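# Reseat stirrer, cap the stirred cell, set it in stand

## Task

One arm of the stirrer inside the stirred cell has slipped beneath the internal ridge, so the cap cannot seat. Rehang the stirrer so it rests level on the ridge, then push the cap fully down. Finally, slide the cell into its stand with the cap's flat edge facing the back, until the cell drops into place.

## Robot and tools

Robot: two six-joint arms, left_arm and right_arm, each ending in a parallel two-finger gripper with a wrist camera. Left base sits near scene (-0.059, +0.456, 0) m and right base near (-0.048, -0.408, 0) m, each yawed very slightly. A camera stand is fixed behind them. Joints have weak, loose drives; contact torque load limits in N m are waist 41.8, shoulder 42.6, elbow 27.1, forearm roll 15.7, wrist pitch 8.8, wrist roll 10.8. A carried object's weight counts against these.

Frames: the scene frame has its origin at table-top height midway between the nominal bases, +z up, +x out over the table, and left_arm on the +y side (arm names do not match image sides). Reported hand poses, velocities and Hand targets are in each arm's own base frame. Fixed cameras and the table use the scene frame. Motion offsets are along the axes of that arm's current Hand target, i.e. the gripper frame: fingers point along +z, close and open along y. end_effector_position is the pinch point between closed pads, roughly 2 cm short of the fingertips; closing pushes the tips about 10 mm further along +z.

The 14-number row used by execute_actions and move: dx, dy, dz, rx, ry, rz, opening for left_arm, then the same seven for right_arm, every value in [-1, 1], always all 14 even if one arm stays put. dx..rz are an offset (not a pose) from the arm's Hand target as it was when the action or move began; 1.0 equals 0.6 m of travel or 180 degrees, and rx, ry, rz form a single rotation vector. Repeating an offset moves the arm again. Opening is absolute: +1 fully open (0.084 m), -1 closed. Sending six zeros re-requests the current Hand target; a 0 opening is a real command, so repeat the current opening to leave a gripper alone.

execute_actions(actions, cameras): actions is a list of actions; each action is a list of up to 15 rows, one per 1/30 s step, and a short table keeps its last row for the remaining steps. Every row in an action counts from the same start pose. Images come back only for an empty actions list or when cameras names them (["all"], names, or []).

move(target, speed, blend, opening_speed, blocking, cameras): straight-line paths for both grippers toward one 14-number row, or a list of up to 15 rows whose offsets all count from the same starting Hand targets. speed is m/s, 0.002 to 1 (default 0.25), rotation capped at twice that in rad/s; may be one value per target. blend (m) rounds corners in a list; 0 stops at each. opening_speed is per second on the -1..+1 scale, at least 0.2. blocking=false returns after about 0.5 s while the move continues. Whole move is capped at 10 s. Paths do not avoid obstacles or the other arm; faster moves lag, stray and hit harder, and targets set deeper past a contact press harder. Avoid routing a path near an arm's own base. The result adds a move: line with the ending (done, off_target, moving, held, fault) and limits (paced = pose clipped, held = steps withheld).

wait(seconds 0 to 10), stop() to brake a running move, zoom_image(camera, region [x0, y0, x1, y1] pixels, at most 504 by 504) on cam_high, cam_low, cam_left_wrist or cam_right_wrist (each 896x504; calibrations given, fixed cameras possibly off by a couple of degrees and about 9 mm), clear_fault(arm) for a reported torque fault, read_manual(section) for licence texts, finished_scene(scene) with the scene number, which cannot be undone.

Results: per arm, end_effector_position (m), end_effector_quat_wxyz, velocities (m/s, rad/s), Hand target (last commanded pose after clipping; next offsets count from it), Joint positions (last number is measured finger gap in m), Joint torques (include the arm's own weight, offset and noisy), grip_measured (opening on the command scale), Tool commands, and a 'within noise' note when an arm is still. Temperatures and other items may be omitted when unchanged.

Control behaviour: each step the commanded pose is clipped to 70 mm and 16 degrees from the measured gripper pose, so one action may fall short. A gripper can rest short of its Hand target; send the remaining distance as an offset. To stop pushing, command the target back past the gripper. To hold something, keep commanding an opening well below grip_measured (about 24 N per pad max).

Things to avoid: dropping parts or releasing moving ones; letting anything fall or be left off the table; hard hits on fixed or heavy objects; contact or pressing between the two arms (the clearance check may hold a command but not always; a gripper closing on the other's fingers counts). Exceeding a load limit, staying at a torque limit for 1 s, or long overload triggers a torque fault that stops the arm until clear_fault. Heat builds from holding loads, stretched poses or pushing at unreachable targets: MOTOR HOT appears at 65 °C and at 80 °C the arm is braked for 30 to 60 s or more. The simulation keeps running while you write replies, and loose objects may occasionally be nudged.

Each tool is called after ">>>" as name(argument=value, ...) on one line, values as JSON.

## Session

>>> execute_actions(actions=[])

Scene clock: 0.00 s.
left_arm: end_effector_position=(+0.3950, -0.0302, +0.2050) grip_measured=+1.00 end_effector_quat_wxyz=(-0.483, +0.747, +0.122, +0.441) | right_arm: end_effector_position=(+0.5855, -0.2627, +0.1821) grip_measured=+1.00 end_effector_quat_wxyz=(-0.440, +0.646, -0.080, +0.619)
Joint positions: left_arm=[-0.725 -0.641 -0.566 1.436 -1.415 -2.548 0.084] | right_arm=[-0.791 -1.06 -1.156 1.869 -1.696 -2.307 0.084]
Joint velocities: within noise
Joint torques (N m): no reading
Motor temperatures (°C): left_arm=[29 33 34 34 35 36] | right_arm=[34 28 32 32 37 33]
Hand target: left_arm +0.3950, -0.0302, +0.2050; -0.483, +0.747, +0.122, +0.441 | right_arm +0.5855, -0.2627, +0.1821; -0.440, +0.646, -0.080, +0.619
Tool commands: left_gripper/opening=+1.0 right_gripper/opening=+1.0

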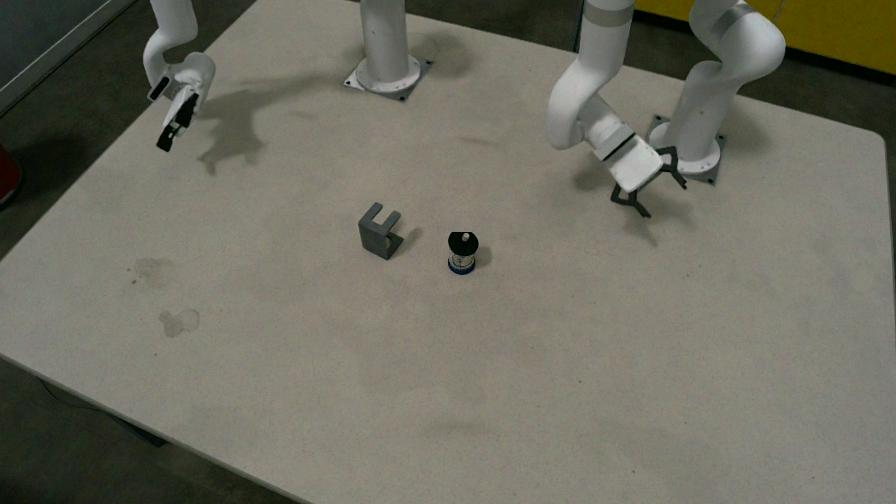

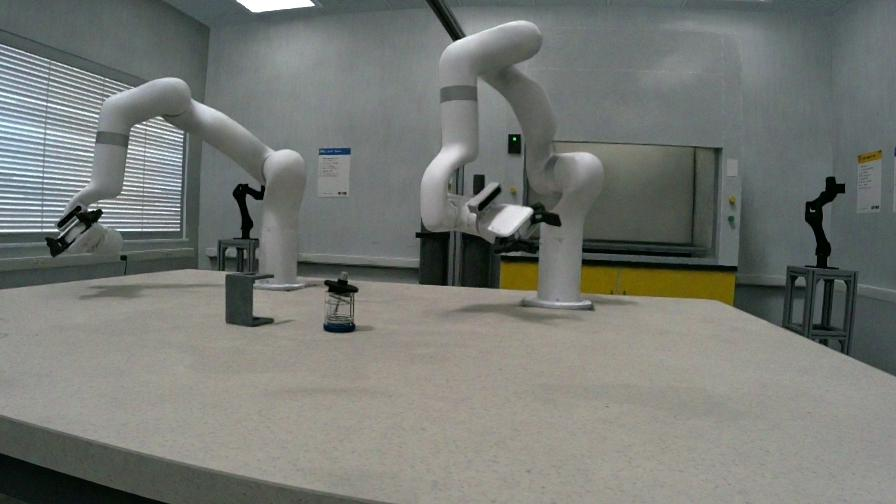

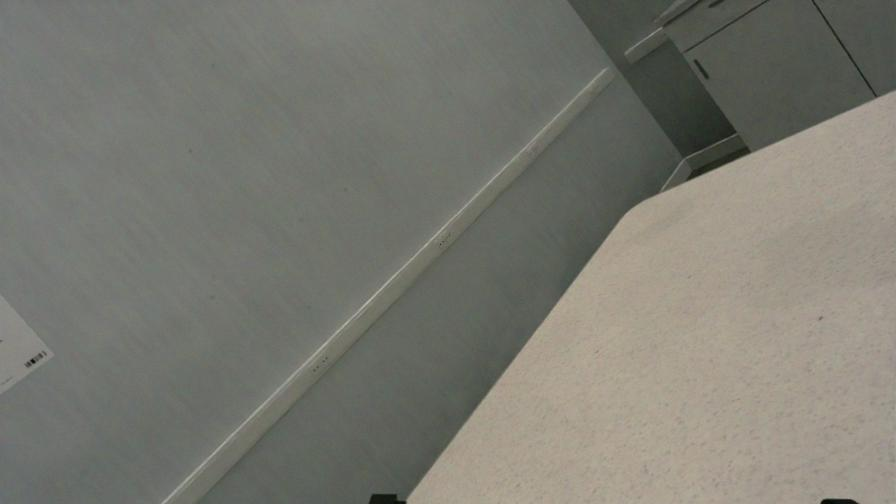

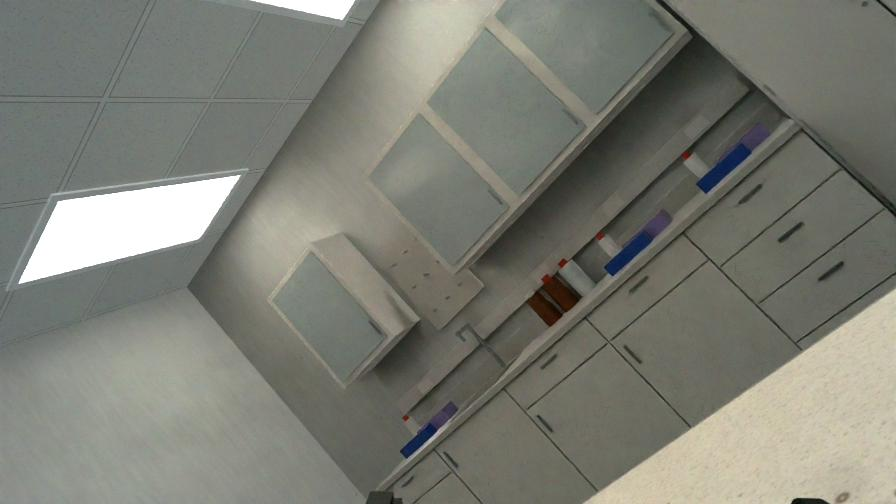

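>>> zoom_image(camera="cam_high", region=[330, 180, 530, 300])

>>> zoom_image(camera="cam_low", region=[210, 250, 390, 350])

Scaled by 2.520.

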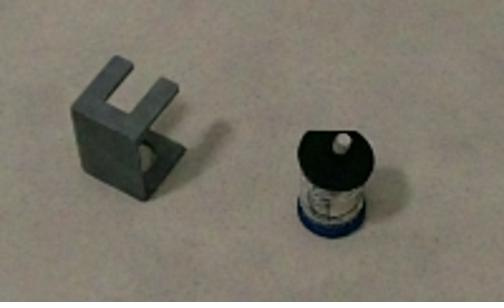

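Scaled by 2.800.

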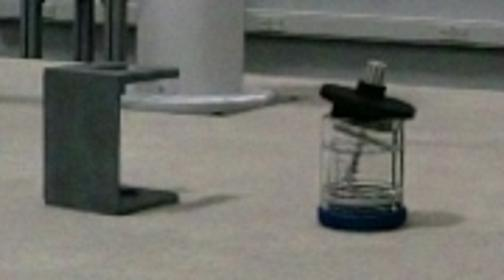

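>>> move(target=[0,0,0,0,0,0,1,-0.832,-0.559,0.265,-0.023,-0.227,-0.237,1], cameras=["all"])

Scene clock: 38.77 s.
left_arm: end_effector_position=(+0.3950, -0.0302, +0.2050) grip_measured=+1.00 end_effector_quat_wxyz=(-0.483, +0.747, +0.122, +0.441) | right_arm: end_effector_position=(+0.4654, +0.3366, +0.0667) grip_measured=+1.00 end_effector_quat_wxyz=(-0.167, +0.816, +0.289, +0.471)
Joint positions: left_arm=[-0.725 -0.641 -0.566 1.436 -1.415 -2.548 0.084] | right_arm=[0.594 -0.809 -0.651 3.061 -1.205 -3.155 0.084]
Joint torques (N m): left_arm=[-0.91 30.59 -8.31 0.04 -1.69 0.02] | right_arm=[10.13 20.66 -24.06 2.46 0.85 -1.12]
Hand target: left_arm +0.3950, -0.0302, +0.2050; -0.483, +0.747, +0.122, +0.441 | right_arm +0.4654, +0.3367, +0.0666; -0.167, +0.816, +0.289, +0.471
Off the commanded pose: left_arm 0.000 m, 0 deg | right_arm 0.000 m, 0 deg.
move: done
camera_calibration:
cam_right_wrist: T_world_to_cam=[[0.630026, -0.776509, 0.0100602, -0.00257128], [-0.371053, -0.312386, -0.874491, 0.404841], [0.682193, 0.547219, -0.484937, -0.337725], [0, 0, 0, 1]] pos_world=[0.382231, 0.30928, 0.190281]

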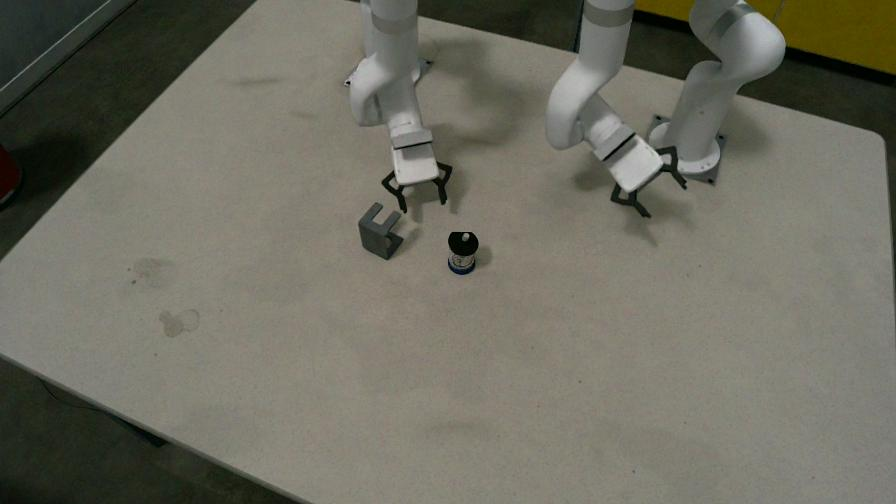

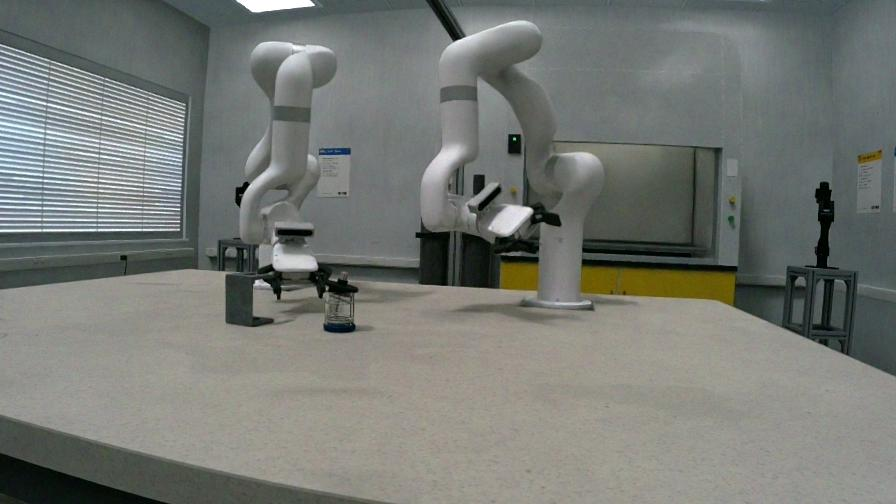

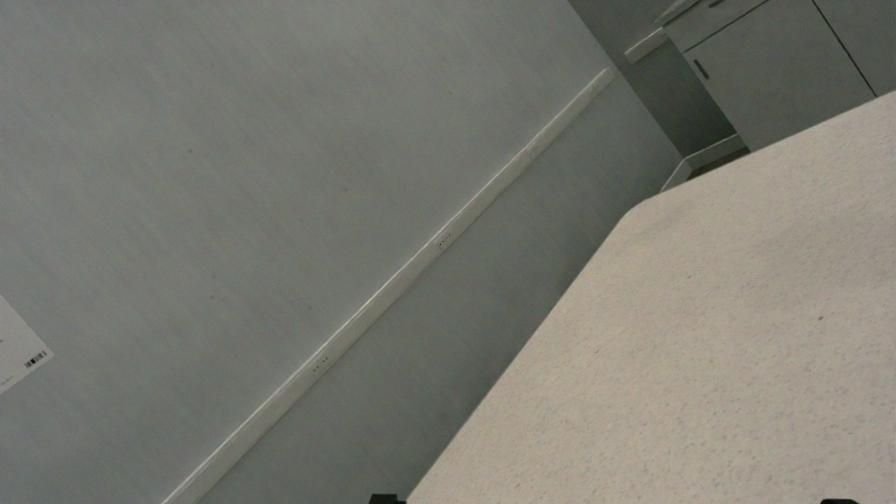

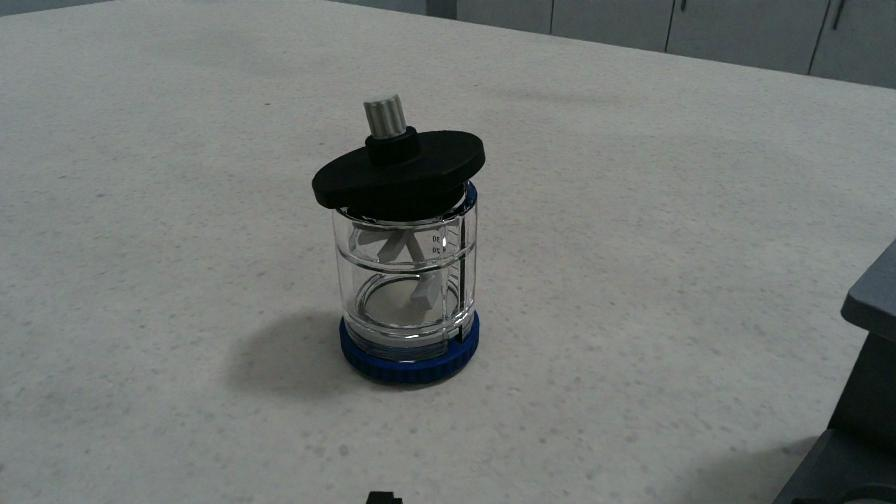

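>>> zoom_image(camera="cam_right_wrist", region=[290, 80, 510, 400])

Scaled by 1.575.

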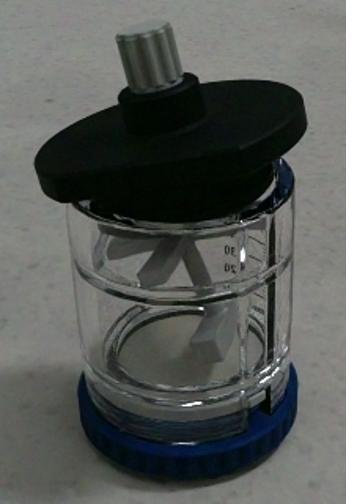

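>>> move(target=[0,0,0,0,0,0,1,0.399,-0.078,0.08,0,-0.3333,0,1])

>>> move(target=[0.0413,0.5554,-0.2858,-0.434,0.1044,-0.0726,1,0,0,0,0,0,0,1], cameras=["all"])

>>> zoom_image(camera="cam_left_wrist", region=[300, 50, 620, 400])

Scene clock: 86.63 s.
left_arm: end_effector_position=(+0.3950, -0.0302, +0.2050) grip_measured=+1.00 end_effector_quat_wxyz=(-0.483, +0.747, +0.122, +0.441) | right_arm: end_effector_position=(+0.5614, +0.4742, +0.2501) grip_measured=+1.00 end_effector_quat_wxyz=(-0.001, +0.943, +0.334, +0.000)
Joint positions: left_arm=[-0.725 -0.641 -0.566 1.436 -1.415 -2.548 0.084] | right_arm=[0.701 -0.875 -1.839 3.143 0.964 -3.122 0.084]
Joint torques (N m): left_arm=[0.78 30.75 -8.82 0.09 -1.72 -0.02] | right_arm=[10.78 34.87 -47.12 1.22 1.78 0.71]
Hand target: left_arm +0.3950, -0.0302, +0.2050; -0.483, +0.747, +0.122, +0.441 | right_arm +0.5615, +0.4743, +0.2501; -0.001, +0.943, +0.334, +0.000
Off the commanded pose: left_arm 0.000 m, 0 deg | right_arm 0.000 m, 0 deg.
move: done

Scene clock: 90.03 s.
left_arm: end_effector_position=(+0.5190, -0.3464, +0.0445) grip_measured=+1.00 end_effector_quat_wxyz=(+0.129, +0.789, -0.178, +0.573) | right_arm: end_effector_position=(+0.5615, +0.4743, +0.2501) grip_measured=+1.00 end_effector_quat_wxyz=(-0.001, +0.943, +0.334, +0.000)
Joint positions: left_arm=[-0.673 -1.022 -0.822 2.922 -1.451 -3.187 0.084] | right_arm=[0.701 -0.875 -1.839 3.143 0.964 -3.122 0.084]
Joint torques (N m): left_arm=[10.81 15.64 -14.75 3.31 -3.99 -1.43] | right_arm=[11.85 34 -47.04 1.43 1.54 0.73]
Hand target: left_arm +0.5190, -0.3464, +0.0445; +0.129, +0.789, -0.178, +0.573 | right_arm +0.5615, +0.4743, +0.2501; -0.001, +0.943, +0.334, +0.000
Off the commanded pose: left_arm 0.000 m, 0 deg | right_arm 0.000 m, 0 deg.
move: done
camera_calibration:
cam_left_wrist: T_world_to_cam=[[-0.422401, -0.9064, -0.00404158, -0.0631738], [-0.286665, 0.137819, -0.948066, 0.30387], [0.859884, -0.399305, -0.318048, -0.436084], [0, 0, 0, 1]] pos_world=[0.435406, -0.27327, 0.149138]
cam_right_wrist: T_world_to_cam=[[0.637226, -0.77067, 0.00332475, 0.0367782], [-0.770522, -0.637178, -0.0173137, 0.807851], [0.0154616, 0.00847092, -0.999845, 0.369045], [0, 0, 0, 1]] pos_world=[0.593325, 0.539963, 0.382852]

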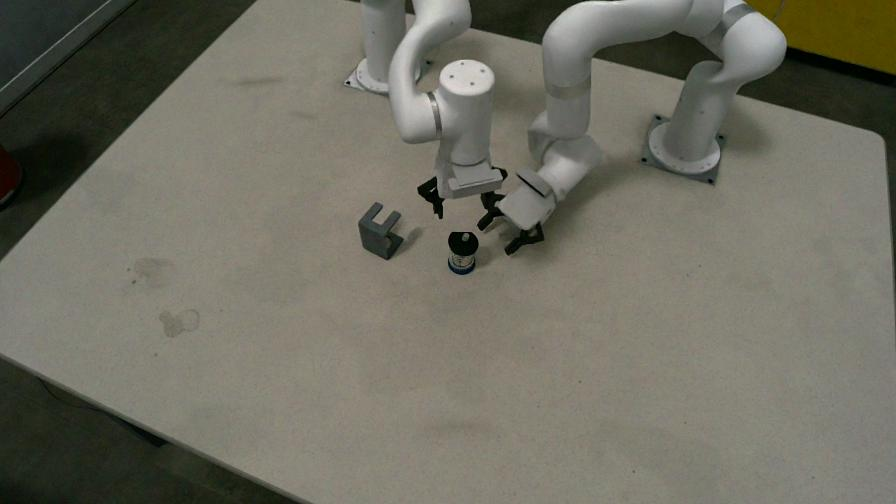

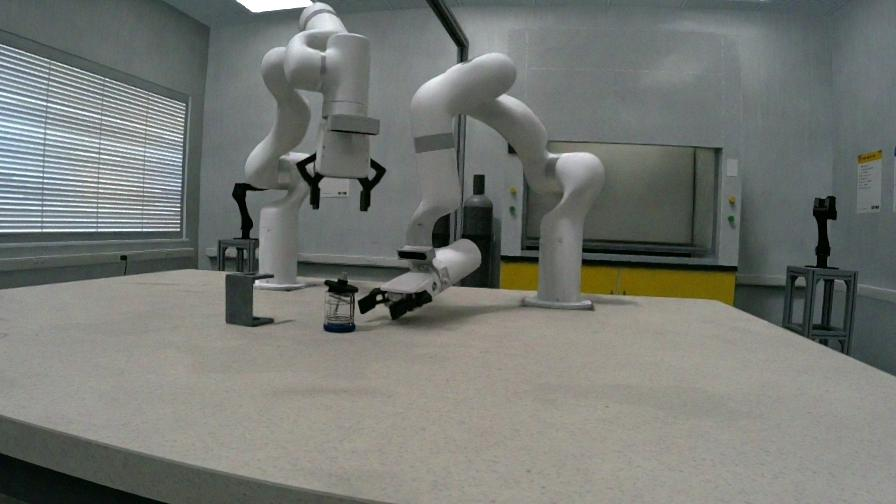

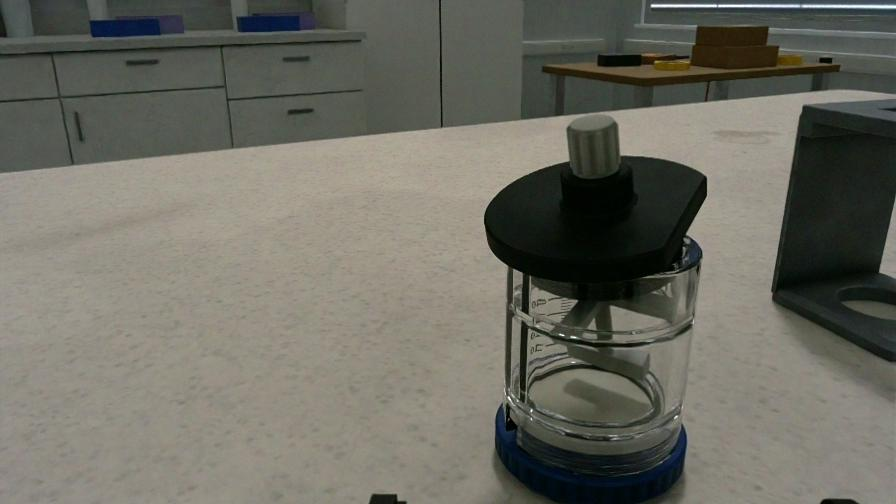

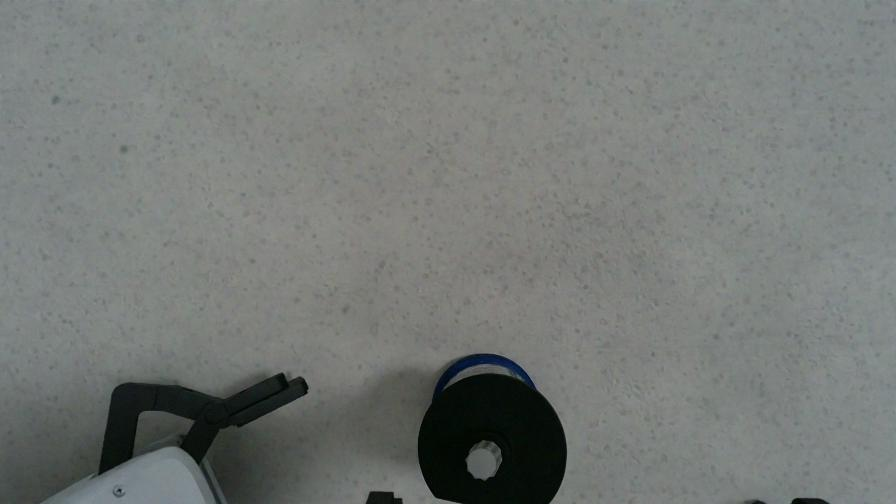

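Scaled by 1.440.

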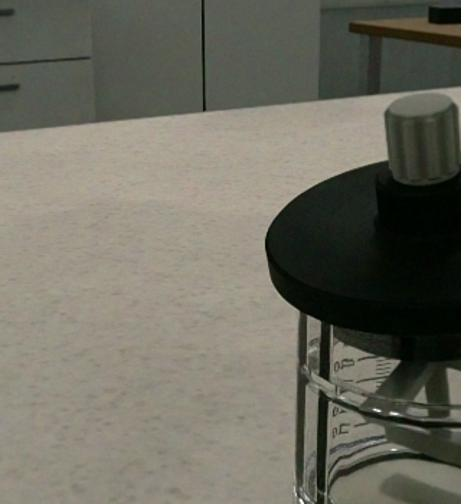

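>>> zoom_image(camera="cam_left_wrist", region=[470, 100, 730, 504])

>>> zoom_image(camera="cam_right_wrist", region=[390, 340, 600, 504])

Scaled by 1.248.

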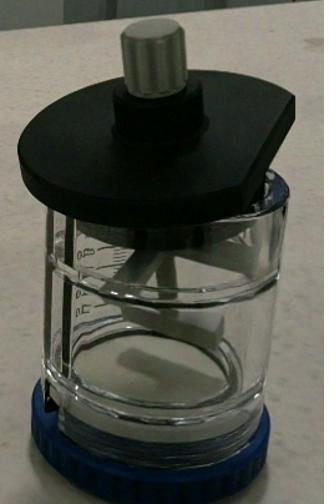

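Scaled by 2.400.

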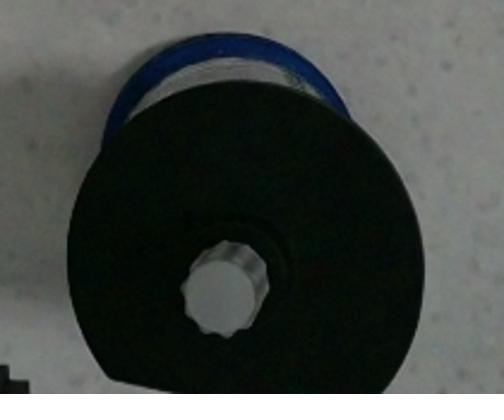

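>>> move(target=[[0,0.0275,0,0,0,0,1,0,0,0,0,0,0,1],[0.0438,0.0275,0.1513,0,0,0,1,0,0,0,0,0,0,1]], speed=0.1, cameras=["cam_left_wrist","cam_right_wrist","cam_low"])

Scene clock: 125.43 s.
left_arm: end_effector_position=(+0.5972, -0.4018, +0.0414) grip_measured=+1.00 end_effector_quat_wxyz=(+0.129, +0.789, -0.178, +0.573) | right_arm: end_effector_position=(+0.5615, +0.4743, +0.2501) grip_measured=+1.00 end_effector_quat_wxyz=(-0.001, +0.943, +0.334, +0.000)
Joint positions: left_arm=[-0.662 -1.089 -1.078 2.924 -1.267 -3.144 0.084] | right_arm=[0.701 -0.875 -1.839 3.143 0.964 -3.122 0.084]
Joint torques (N m): left_arm=[10.16 19.13 -19.33 2.75 0.58 1.55] | right_arm=[10.86 33.85 -46.89 0.92 1.21 0.58]
Hand target: left_arm +0.5972, -0.4018, +0.0414; +0.129, +0.789, -0.178, +0.573 | right_arm +0.5615, +0.4743, +0.2501; -0.001, +0.943, +0.334, +0.000
Off the commanded pose: left_arm 0.000 m, 0 deg | right_arm 0.000 m, 0 deg.
move: done
camera_calibration:
cam_left_wrist: T_world_to_cam=[[-0.422401, -0.9064, -0.00404158, -0.080502], [-0.286665, 0.137819, -0.948066, 0.330969], [0.859884, -0.399305, -0.318048, -0.526388], [0, 0, 0, 1]] pos_world=[0.513506, -0.32877, 0.146038]
cam_right_wrist: T_world_to_cam=[[0.637226, -0.77067, 0.00332475, 0.0367782], [-0.770522, -0.637178, -0.0173137, 0.807851], [0.0154616, 0.00847092, -0.999845, 0.369045], [0, 0, 0, 1]] pos_world=[0.593325, 0.539963, 0.382852]
Images, in order (width x height): cam_low 896x504, cam_left_wrist 896x504, cam_right_wrist 896x504.

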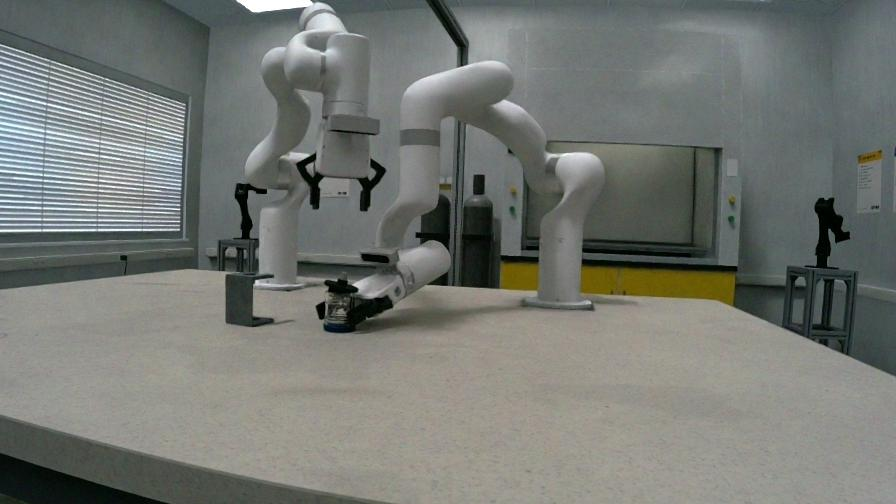

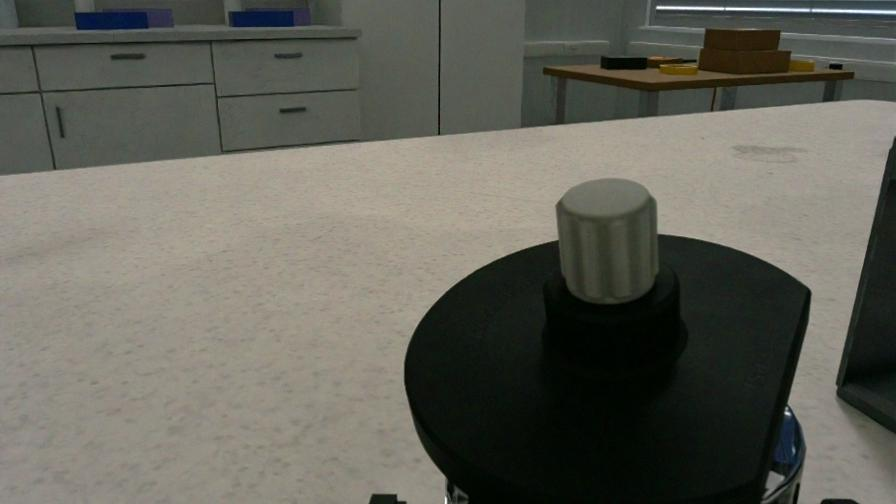

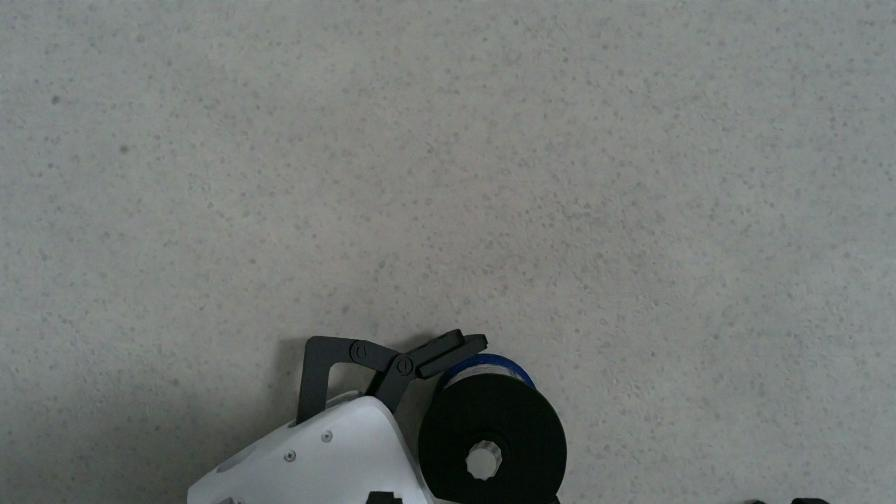

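>>> move(target=[0,0,0,0,0,0,0.3,-0.025,-0.0233,0,0,0,0.661,0], opening_speed=0.4, cameras=["cam_left_wrist","cam_right_wrist"])

Scene clock: 134.60 s.
left_arm: end_effector_position=(+0.5972, -0.4019, +0.0414) grip_measured=+0.31 end_effector_quat_wxyz=(+0.129, +0.789, -0.178, +0.573) | right_arm: end_effector_position=(+0.5410, +0.4757, +0.2501) grip_measured=-0.01 end_effector_quat_wxyz=(+0.000, +0.766, -0.643, -0.001)
Joint positions: left_arm=[-0.662 -1.089 -1.078 2.924 -1.267 -3.144 0.057] | right_arm=[0.721 -0.832 -1.768 3.143 0.935 -1.026 0.044]
Joint torques (N m): left_arm=[-7.61 17.84 -9.34 3.02 0.52 0.69] | right_arm=[11.8 88.57 -7.75 -0.86 -1.56 1.39]
Hand target: left_arm +0.5972, -0.4018, +0.0414; +0.129, +0.789, -0.178, +0.573 | right_arm +0.5410, +0.4757, +0.2501; +0.000, +0.766, -0.643, -0.001
Off the commanded pose: left_arm 0.000 m, 0 deg | right_arm 0.000 m, 0 deg.
move: done
camera_calibration:
cam_left_wrist: T_world_to_cam=[[-0.422413, -0.906394, -0.00408108, -0.080446], [-0.286647, 0.137857, -0.948066, 0.331001], [0.859884, -0.399305, -0.318048, -0.526474], [0, 0, 0, 1]] pos_world=[0.513606, -0.32877, 0.146038]
cam_right_wrist: T_world_to_cam=[[-0.982909, -0.184023, 0.0049426, 0.647937], [-0.184079, 0.982789, -0.0155425, -0.295363], [-0.00199735, -0.0161867, -0.999867, 0.3905], [0, 0, 0, 1]] pos_world=[0.583273, 0.415836, 0.382655]
Images, in order (width x height): cam_left_wrist 896x504, cam_right_wrist 896x504.

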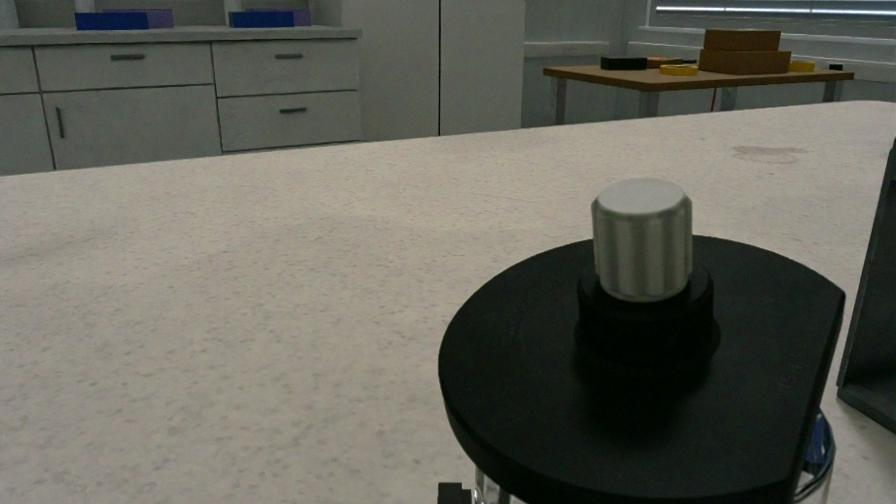

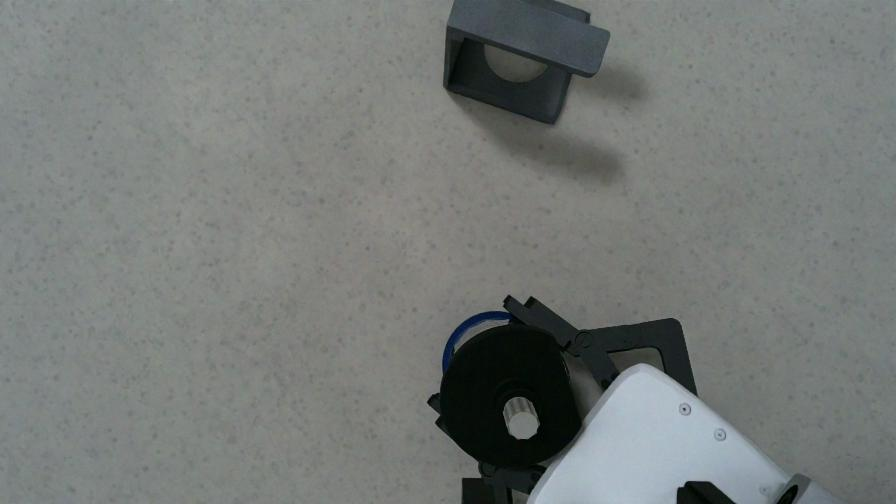

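>>> move(target=[0,0,0,0,0,0,0.0,0,0,0,0,0,0,0], opening_speed=0.4, cameras=["cam_left_wrist","cam_right_wrist"])

>>> zoom_image(camera="cam_right_wrist", region=[400, 280, 640, 504])

Scene clock: 142.93 s.
left_arm: end_effector_position=(+0.5972, -0.4018, +0.0414) grip_measured=+0.31 end_effector_quat_wxyz=(+0.129, +0.789, -0.178, +0.573) | right_arm: end_effector_position=(+0.5410, +0.4757, +0.2501) grip_measured=-0.01 end_effector_quat_wxyz=(+0.000, +0.766, -0.643, -0.001)
Joint positions: left_arm=[-0.662 -1.089 -1.078 2.924 -1.267 -3.144 0.057] | right_arm=[0.721 -0.832 -1.768 3.143 0.935 -1.026 0.044]
Joint torques (N m): left_arm=[-7.44 18.83 -3.98 2.74 0.47 -0.19] | right_arm=[11.57 89.53 -7.81 -0.84 -1.55 0.95]
Hand target: left_arm +0.5972, -0.4018, +0.0414; +0.129, +0.789, -0.178, +0.573 | right_arm +0.5410, +0.4757, +0.2501; +0.000, +0.766, -0.643, -0.001
Off the commanded pose: left_arm 0.000 m, 0 deg | right_arm 0.000 m, 0 deg.
move: done
camera_calibration:
cam_left_wrist: T_world_to_cam=[[-0.422401, -0.9064, -0.00404158, -0.0804598], [-0.286665, 0.137819, -0.948066, 0.330997], [0.859884, -0.399305, -0.318048, -0.526474], [0, 0, 0, 1]] pos_world=[0.513606, -0.32877, 0.146038]
cam_right_wrist: T_world_to_cam=[[-0.982909, -0.184023, 0.0049426, 0.647937], [-0.184079, 0.982789, -0.0155425, -0.295363], [-0.00199735, -0.0161867, -0.999867, 0.3905], [0, 0, 0, 1]] pos_world=[0.583273, 0.415836, 0.382655]
Images, in order (width x height): cam_left_wrist 896x504, cam_right_wrist 896x504.

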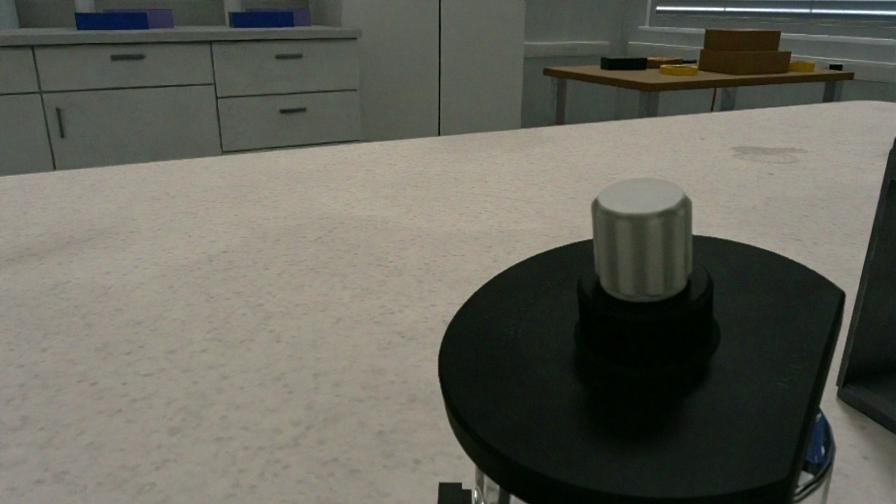

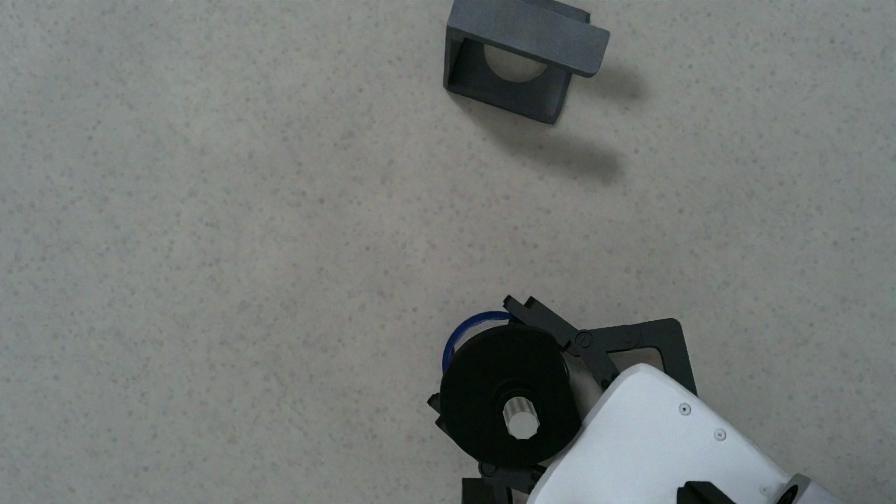

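Scaled by 2.100.

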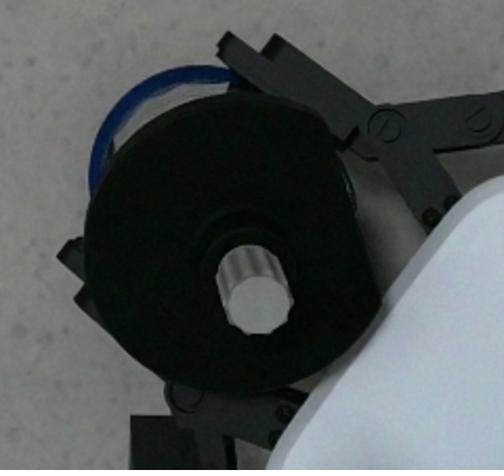

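>>> move(target=[0,0,0,0,0,0,0.0,0,0.002,0.1983,0,0,0,0], speed=0.12, cameras=["cam_left_wrist","cam_right_wrist","cam_low"])

Scene clock: 152.57 s.
left_arm: end_effector_position=(+0.5972, -0.4018, +0.0414) grip_measured=+0.31 end_effector_quat_wxyz=(+0.129, +0.789, -0.178, +0.573) | right_arm: end_effector_position=(+0.5395, +0.4754, +0.1309) grip_measured=-0.01 end_effector_quat_wxyz=(+0.000, +0.766, -0.643, -0.001)
Joint positions: left_arm=[-0.662 -1.089 -1.078 2.924 -1.267 -3.144 0.057] | right_arm=[0.722 -0.963 -1.708 3.144 0.745 -1.025 0.044]
Joint torques (N m): left_arm=[-8.34 18.09 -4.25 2.81 0.54 -1.04] | right_arm=[11.05 34.58 -44.72 1.24 -1.68 1.27]
Hand target: left_arm +0.5972, -0.4018, +0.0414; +0.129, +0.789, -0.178, +0.573 | right_arm +0.5398, +0.4756, +0.1311; +0.000, +0.766, -0.643, -0.001
Off the commanded pose: left_arm 0.000 m, 0 deg | right_arm 0.000 m, 0 deg.
move: done
camera_calibration:
cam_left_wrist: T_world_to_cam=[[-0.422401, -0.9064, -0.00404158, -0.0804598], [-0.286665, 0.137819, -0.948066, 0.330997], [0.859884, -0.399305, -0.318048, -0.526474], [0, 0, 0, 1]] pos_world=[0.513606, -0.32877, 0.146038]
cam_right_wrist: T_world_to_cam=[[-0.982908, -0.184017, 0.00540934, 0.646988], [-0.184081, 0.982783, -0.015862, -0.29719], [-0.00239733, -0.0165866, -0.99986, 0.271707], [0, 0, 0, 1]] pos_world=[0.581874, 0.415636, 0.263455]
Images, in order (width x height): cam_low 896x504, cam_left_wrist 896x504, cam_right_wrist 896x504.

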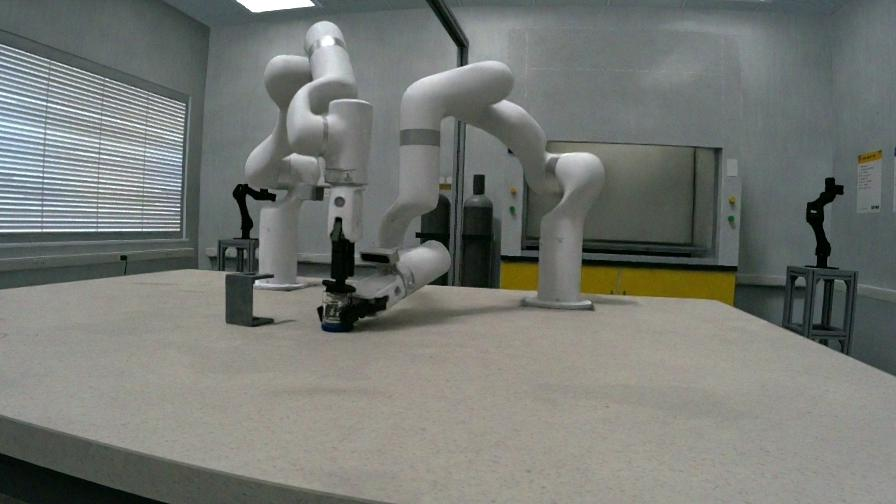

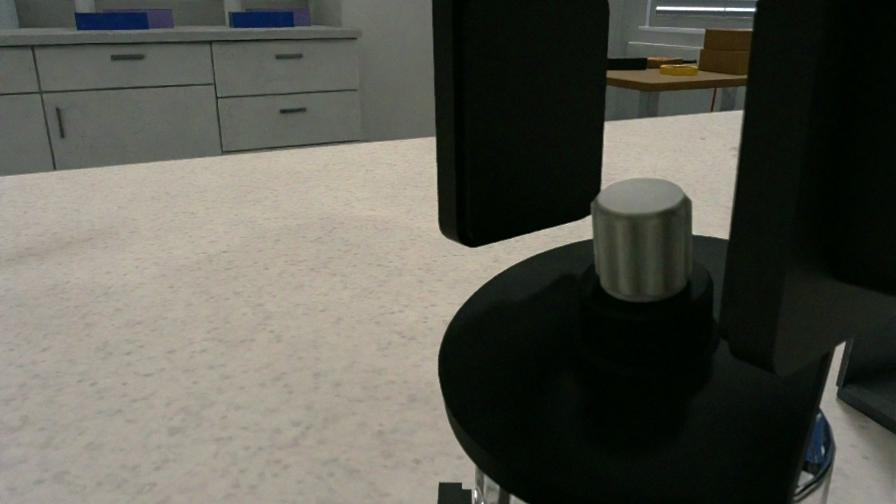

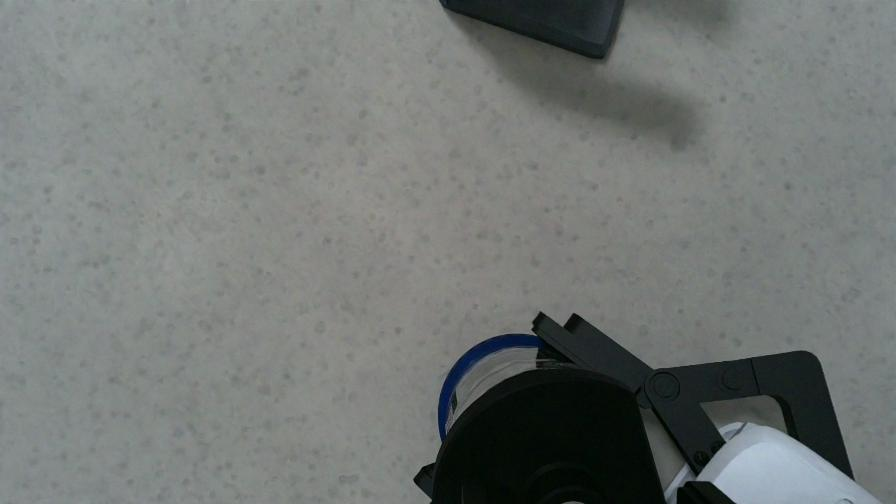

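>>> move(target=[0,0,0,0,0,0,0.0,0,0,0,0,0,0,-0.9], opening_speed=0.4, cameras=["cam_left_wrist"])

Scene clock: 158.90 s.
left_arm: end_effector_position=(+0.5972, -0.4018, +0.0414) grip_measured=+0.31 end_effector_quat_wxyz=(+0.129, +0.789, -0.178, +0.573) | right_arm: end_effector_position=(+0.5398, +0.4757, +0.1311) grip_measured=-0.70 end_effector_quat_wxyz=(+0.000, +0.766, -0.643, -0.001)
Joint positions: left_arm=[-0.662 -1.089 -1.078 2.924 -1.267 -3.144 0.057] | right_arm=[0.722 -0.963 -1.708 3.144 0.745 -1.025 0.013]
Joint torques (N m): left_arm=[-7.04 18.7 -3.75 2.94 0.47 -1.04] | right_arm=[12.04 34.64 -37.96 1.52 -1.04 1.34]
Hand target: left_arm +0.5972, -0.4018, +0.0414; +0.129, +0.789, -0.178, +0.573 | right_arm +0.5398, +0.4756, +0.1311; +0.000, +0.766, -0.643, -0.001
Off the commanded pose: left_arm 0.000 m, 0 deg | right_arm 0.000 m, 0 deg.
move: done
camera_calibration:
cam_left_wrist: T_world_to_cam=[[-0.422401, -0.9064, -0.00404158, -0.0804598], [-0.286665, 0.137819, -0.948066, 0.330997], [0.859884, -0.399305, -0.318048, -0.526474], [0, 0, 0, 1]] pos_world=[0.513606, -0.32877, 0.146038]
Images, in order (width x height): cam_left_wrist 896x504.

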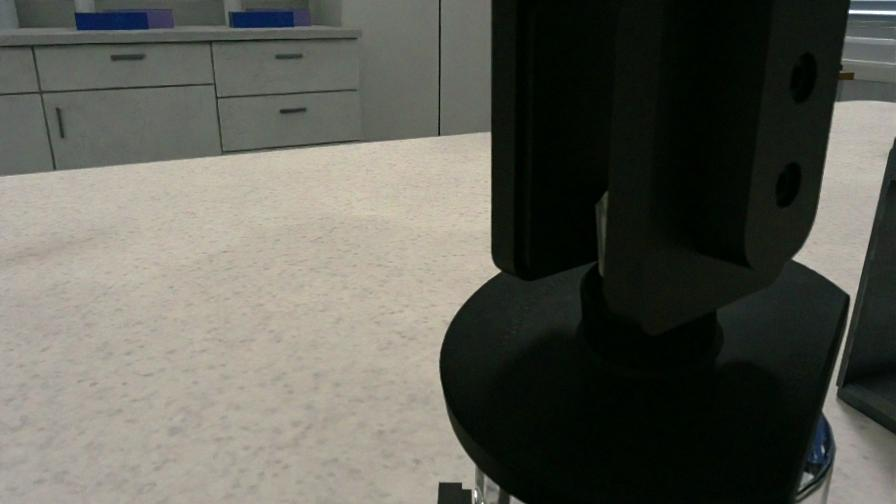

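>>> move(target=[0,0,0,0,0,0,0.0,0,0,-0.0167,0,0,0,-1], speed=0.03, cameras=["cam_left_wrist","cam_low","cam_right_wrist"])

>>> zoom_image(camera="cam_low", region=[280, 250, 400, 350])

Scene clock: 163.07 s.
left_arm: end_effector_position=(+0.5972, -0.4018, +0.0414) grip_measured=+0.31 end_effector_quat_wxyz=(+0.129, +0.789, -0.178, +0.573) | right_arm: end_effector_position=(+0.5397, +0.4756, +0.1411) grip_measured=-0.70 end_effector_quat_wxyz=(+0.000, +0.766, -0.643, -0.001)
Joint positions: left_arm=[-0.662 -1.089 -1.078 2.924 -1.267 -3.144 0.057] | right_arm=[0.722 -0.949 -1.709 3.144 0.759 -1.025 0.013]
Joint torques (N m): left_arm=[-6.72 18.52 -3.71 2.72 0.64 -1.01] | right_arm=[9.34 93.88 -45.26 -0.26 1.52 1.29]
Hand target: left_arm +0.5972, -0.4018, +0.0414; +0.129, +0.789, -0.178, +0.573 | right_arm +0.5398, +0.4756, +0.1411; +0.000, +0.766, -0.643, -0.001
Off the commanded pose: left_arm 0.000 m, 0 deg | right_arm 0.000 m, 0 deg.
move: done
camera_calibration:
cam_left_wrist: T_world_to_cam=[[-0.422401, -0.9064, -0.00404158, -0.0804598], [-0.286665, 0.137819, -0.948066, 0.330997], [0.859884, -0.399305, -0.318048, -0.526474], [0, 0, 0, 1]] pos_world=[0.513606, -0.32877, 0.146038]
cam_right_wrist: T_world_to_cam=[[-0.982909, -0.184023, 0.0049426, 0.647278], [-0.184079, 0.982789, -0.0155425, -0.29718], [-0.00199735, -0.0161867, -0.999867, 0.281511], [0, 0, 0, 1]] pos_world=[0.582073, 0.415736, 0.273655]
Images, in order (width x height): cam_low 896x504, cam_left_wrist 896x504, cam_right_wrist 896x504.

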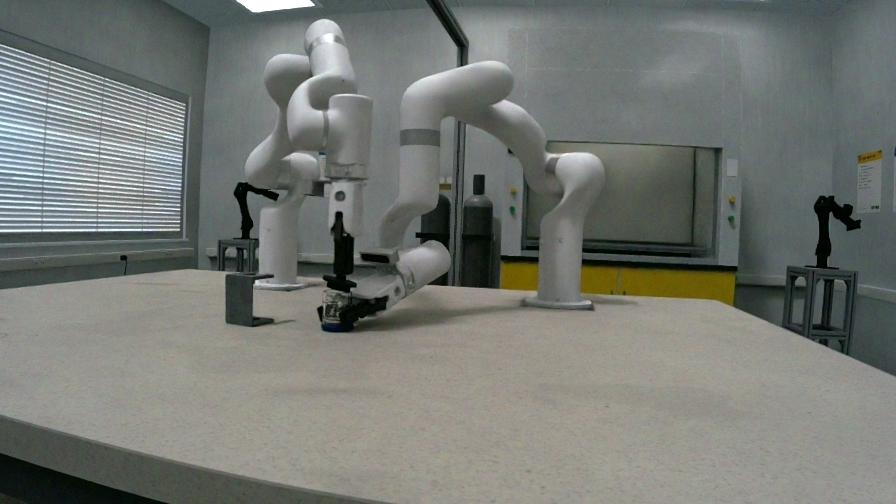

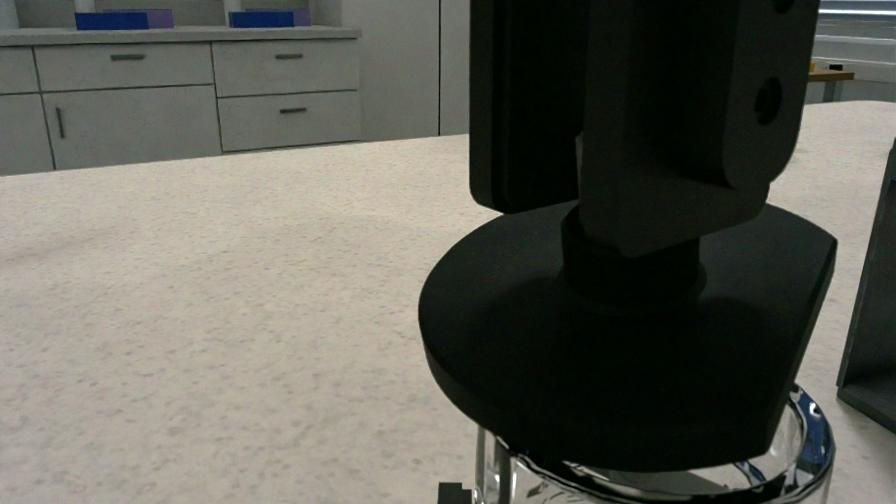

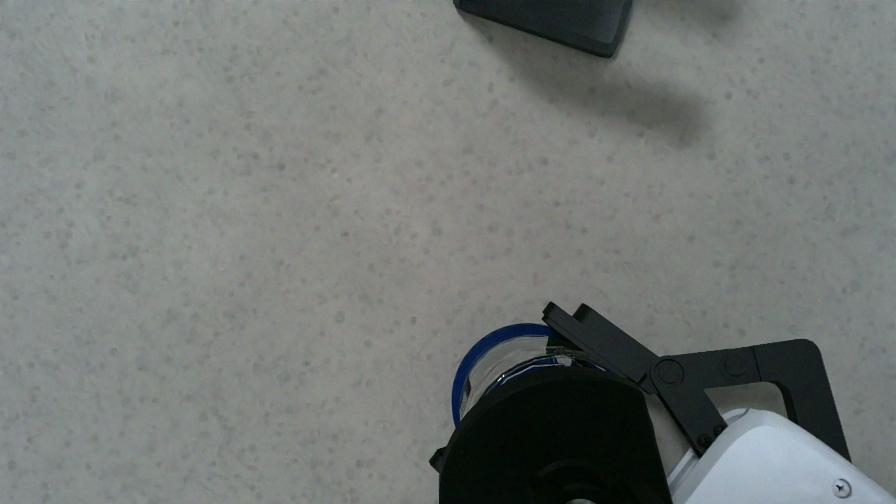

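Scaled by 4.200.

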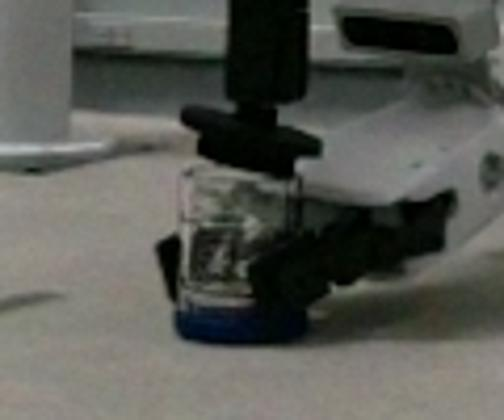

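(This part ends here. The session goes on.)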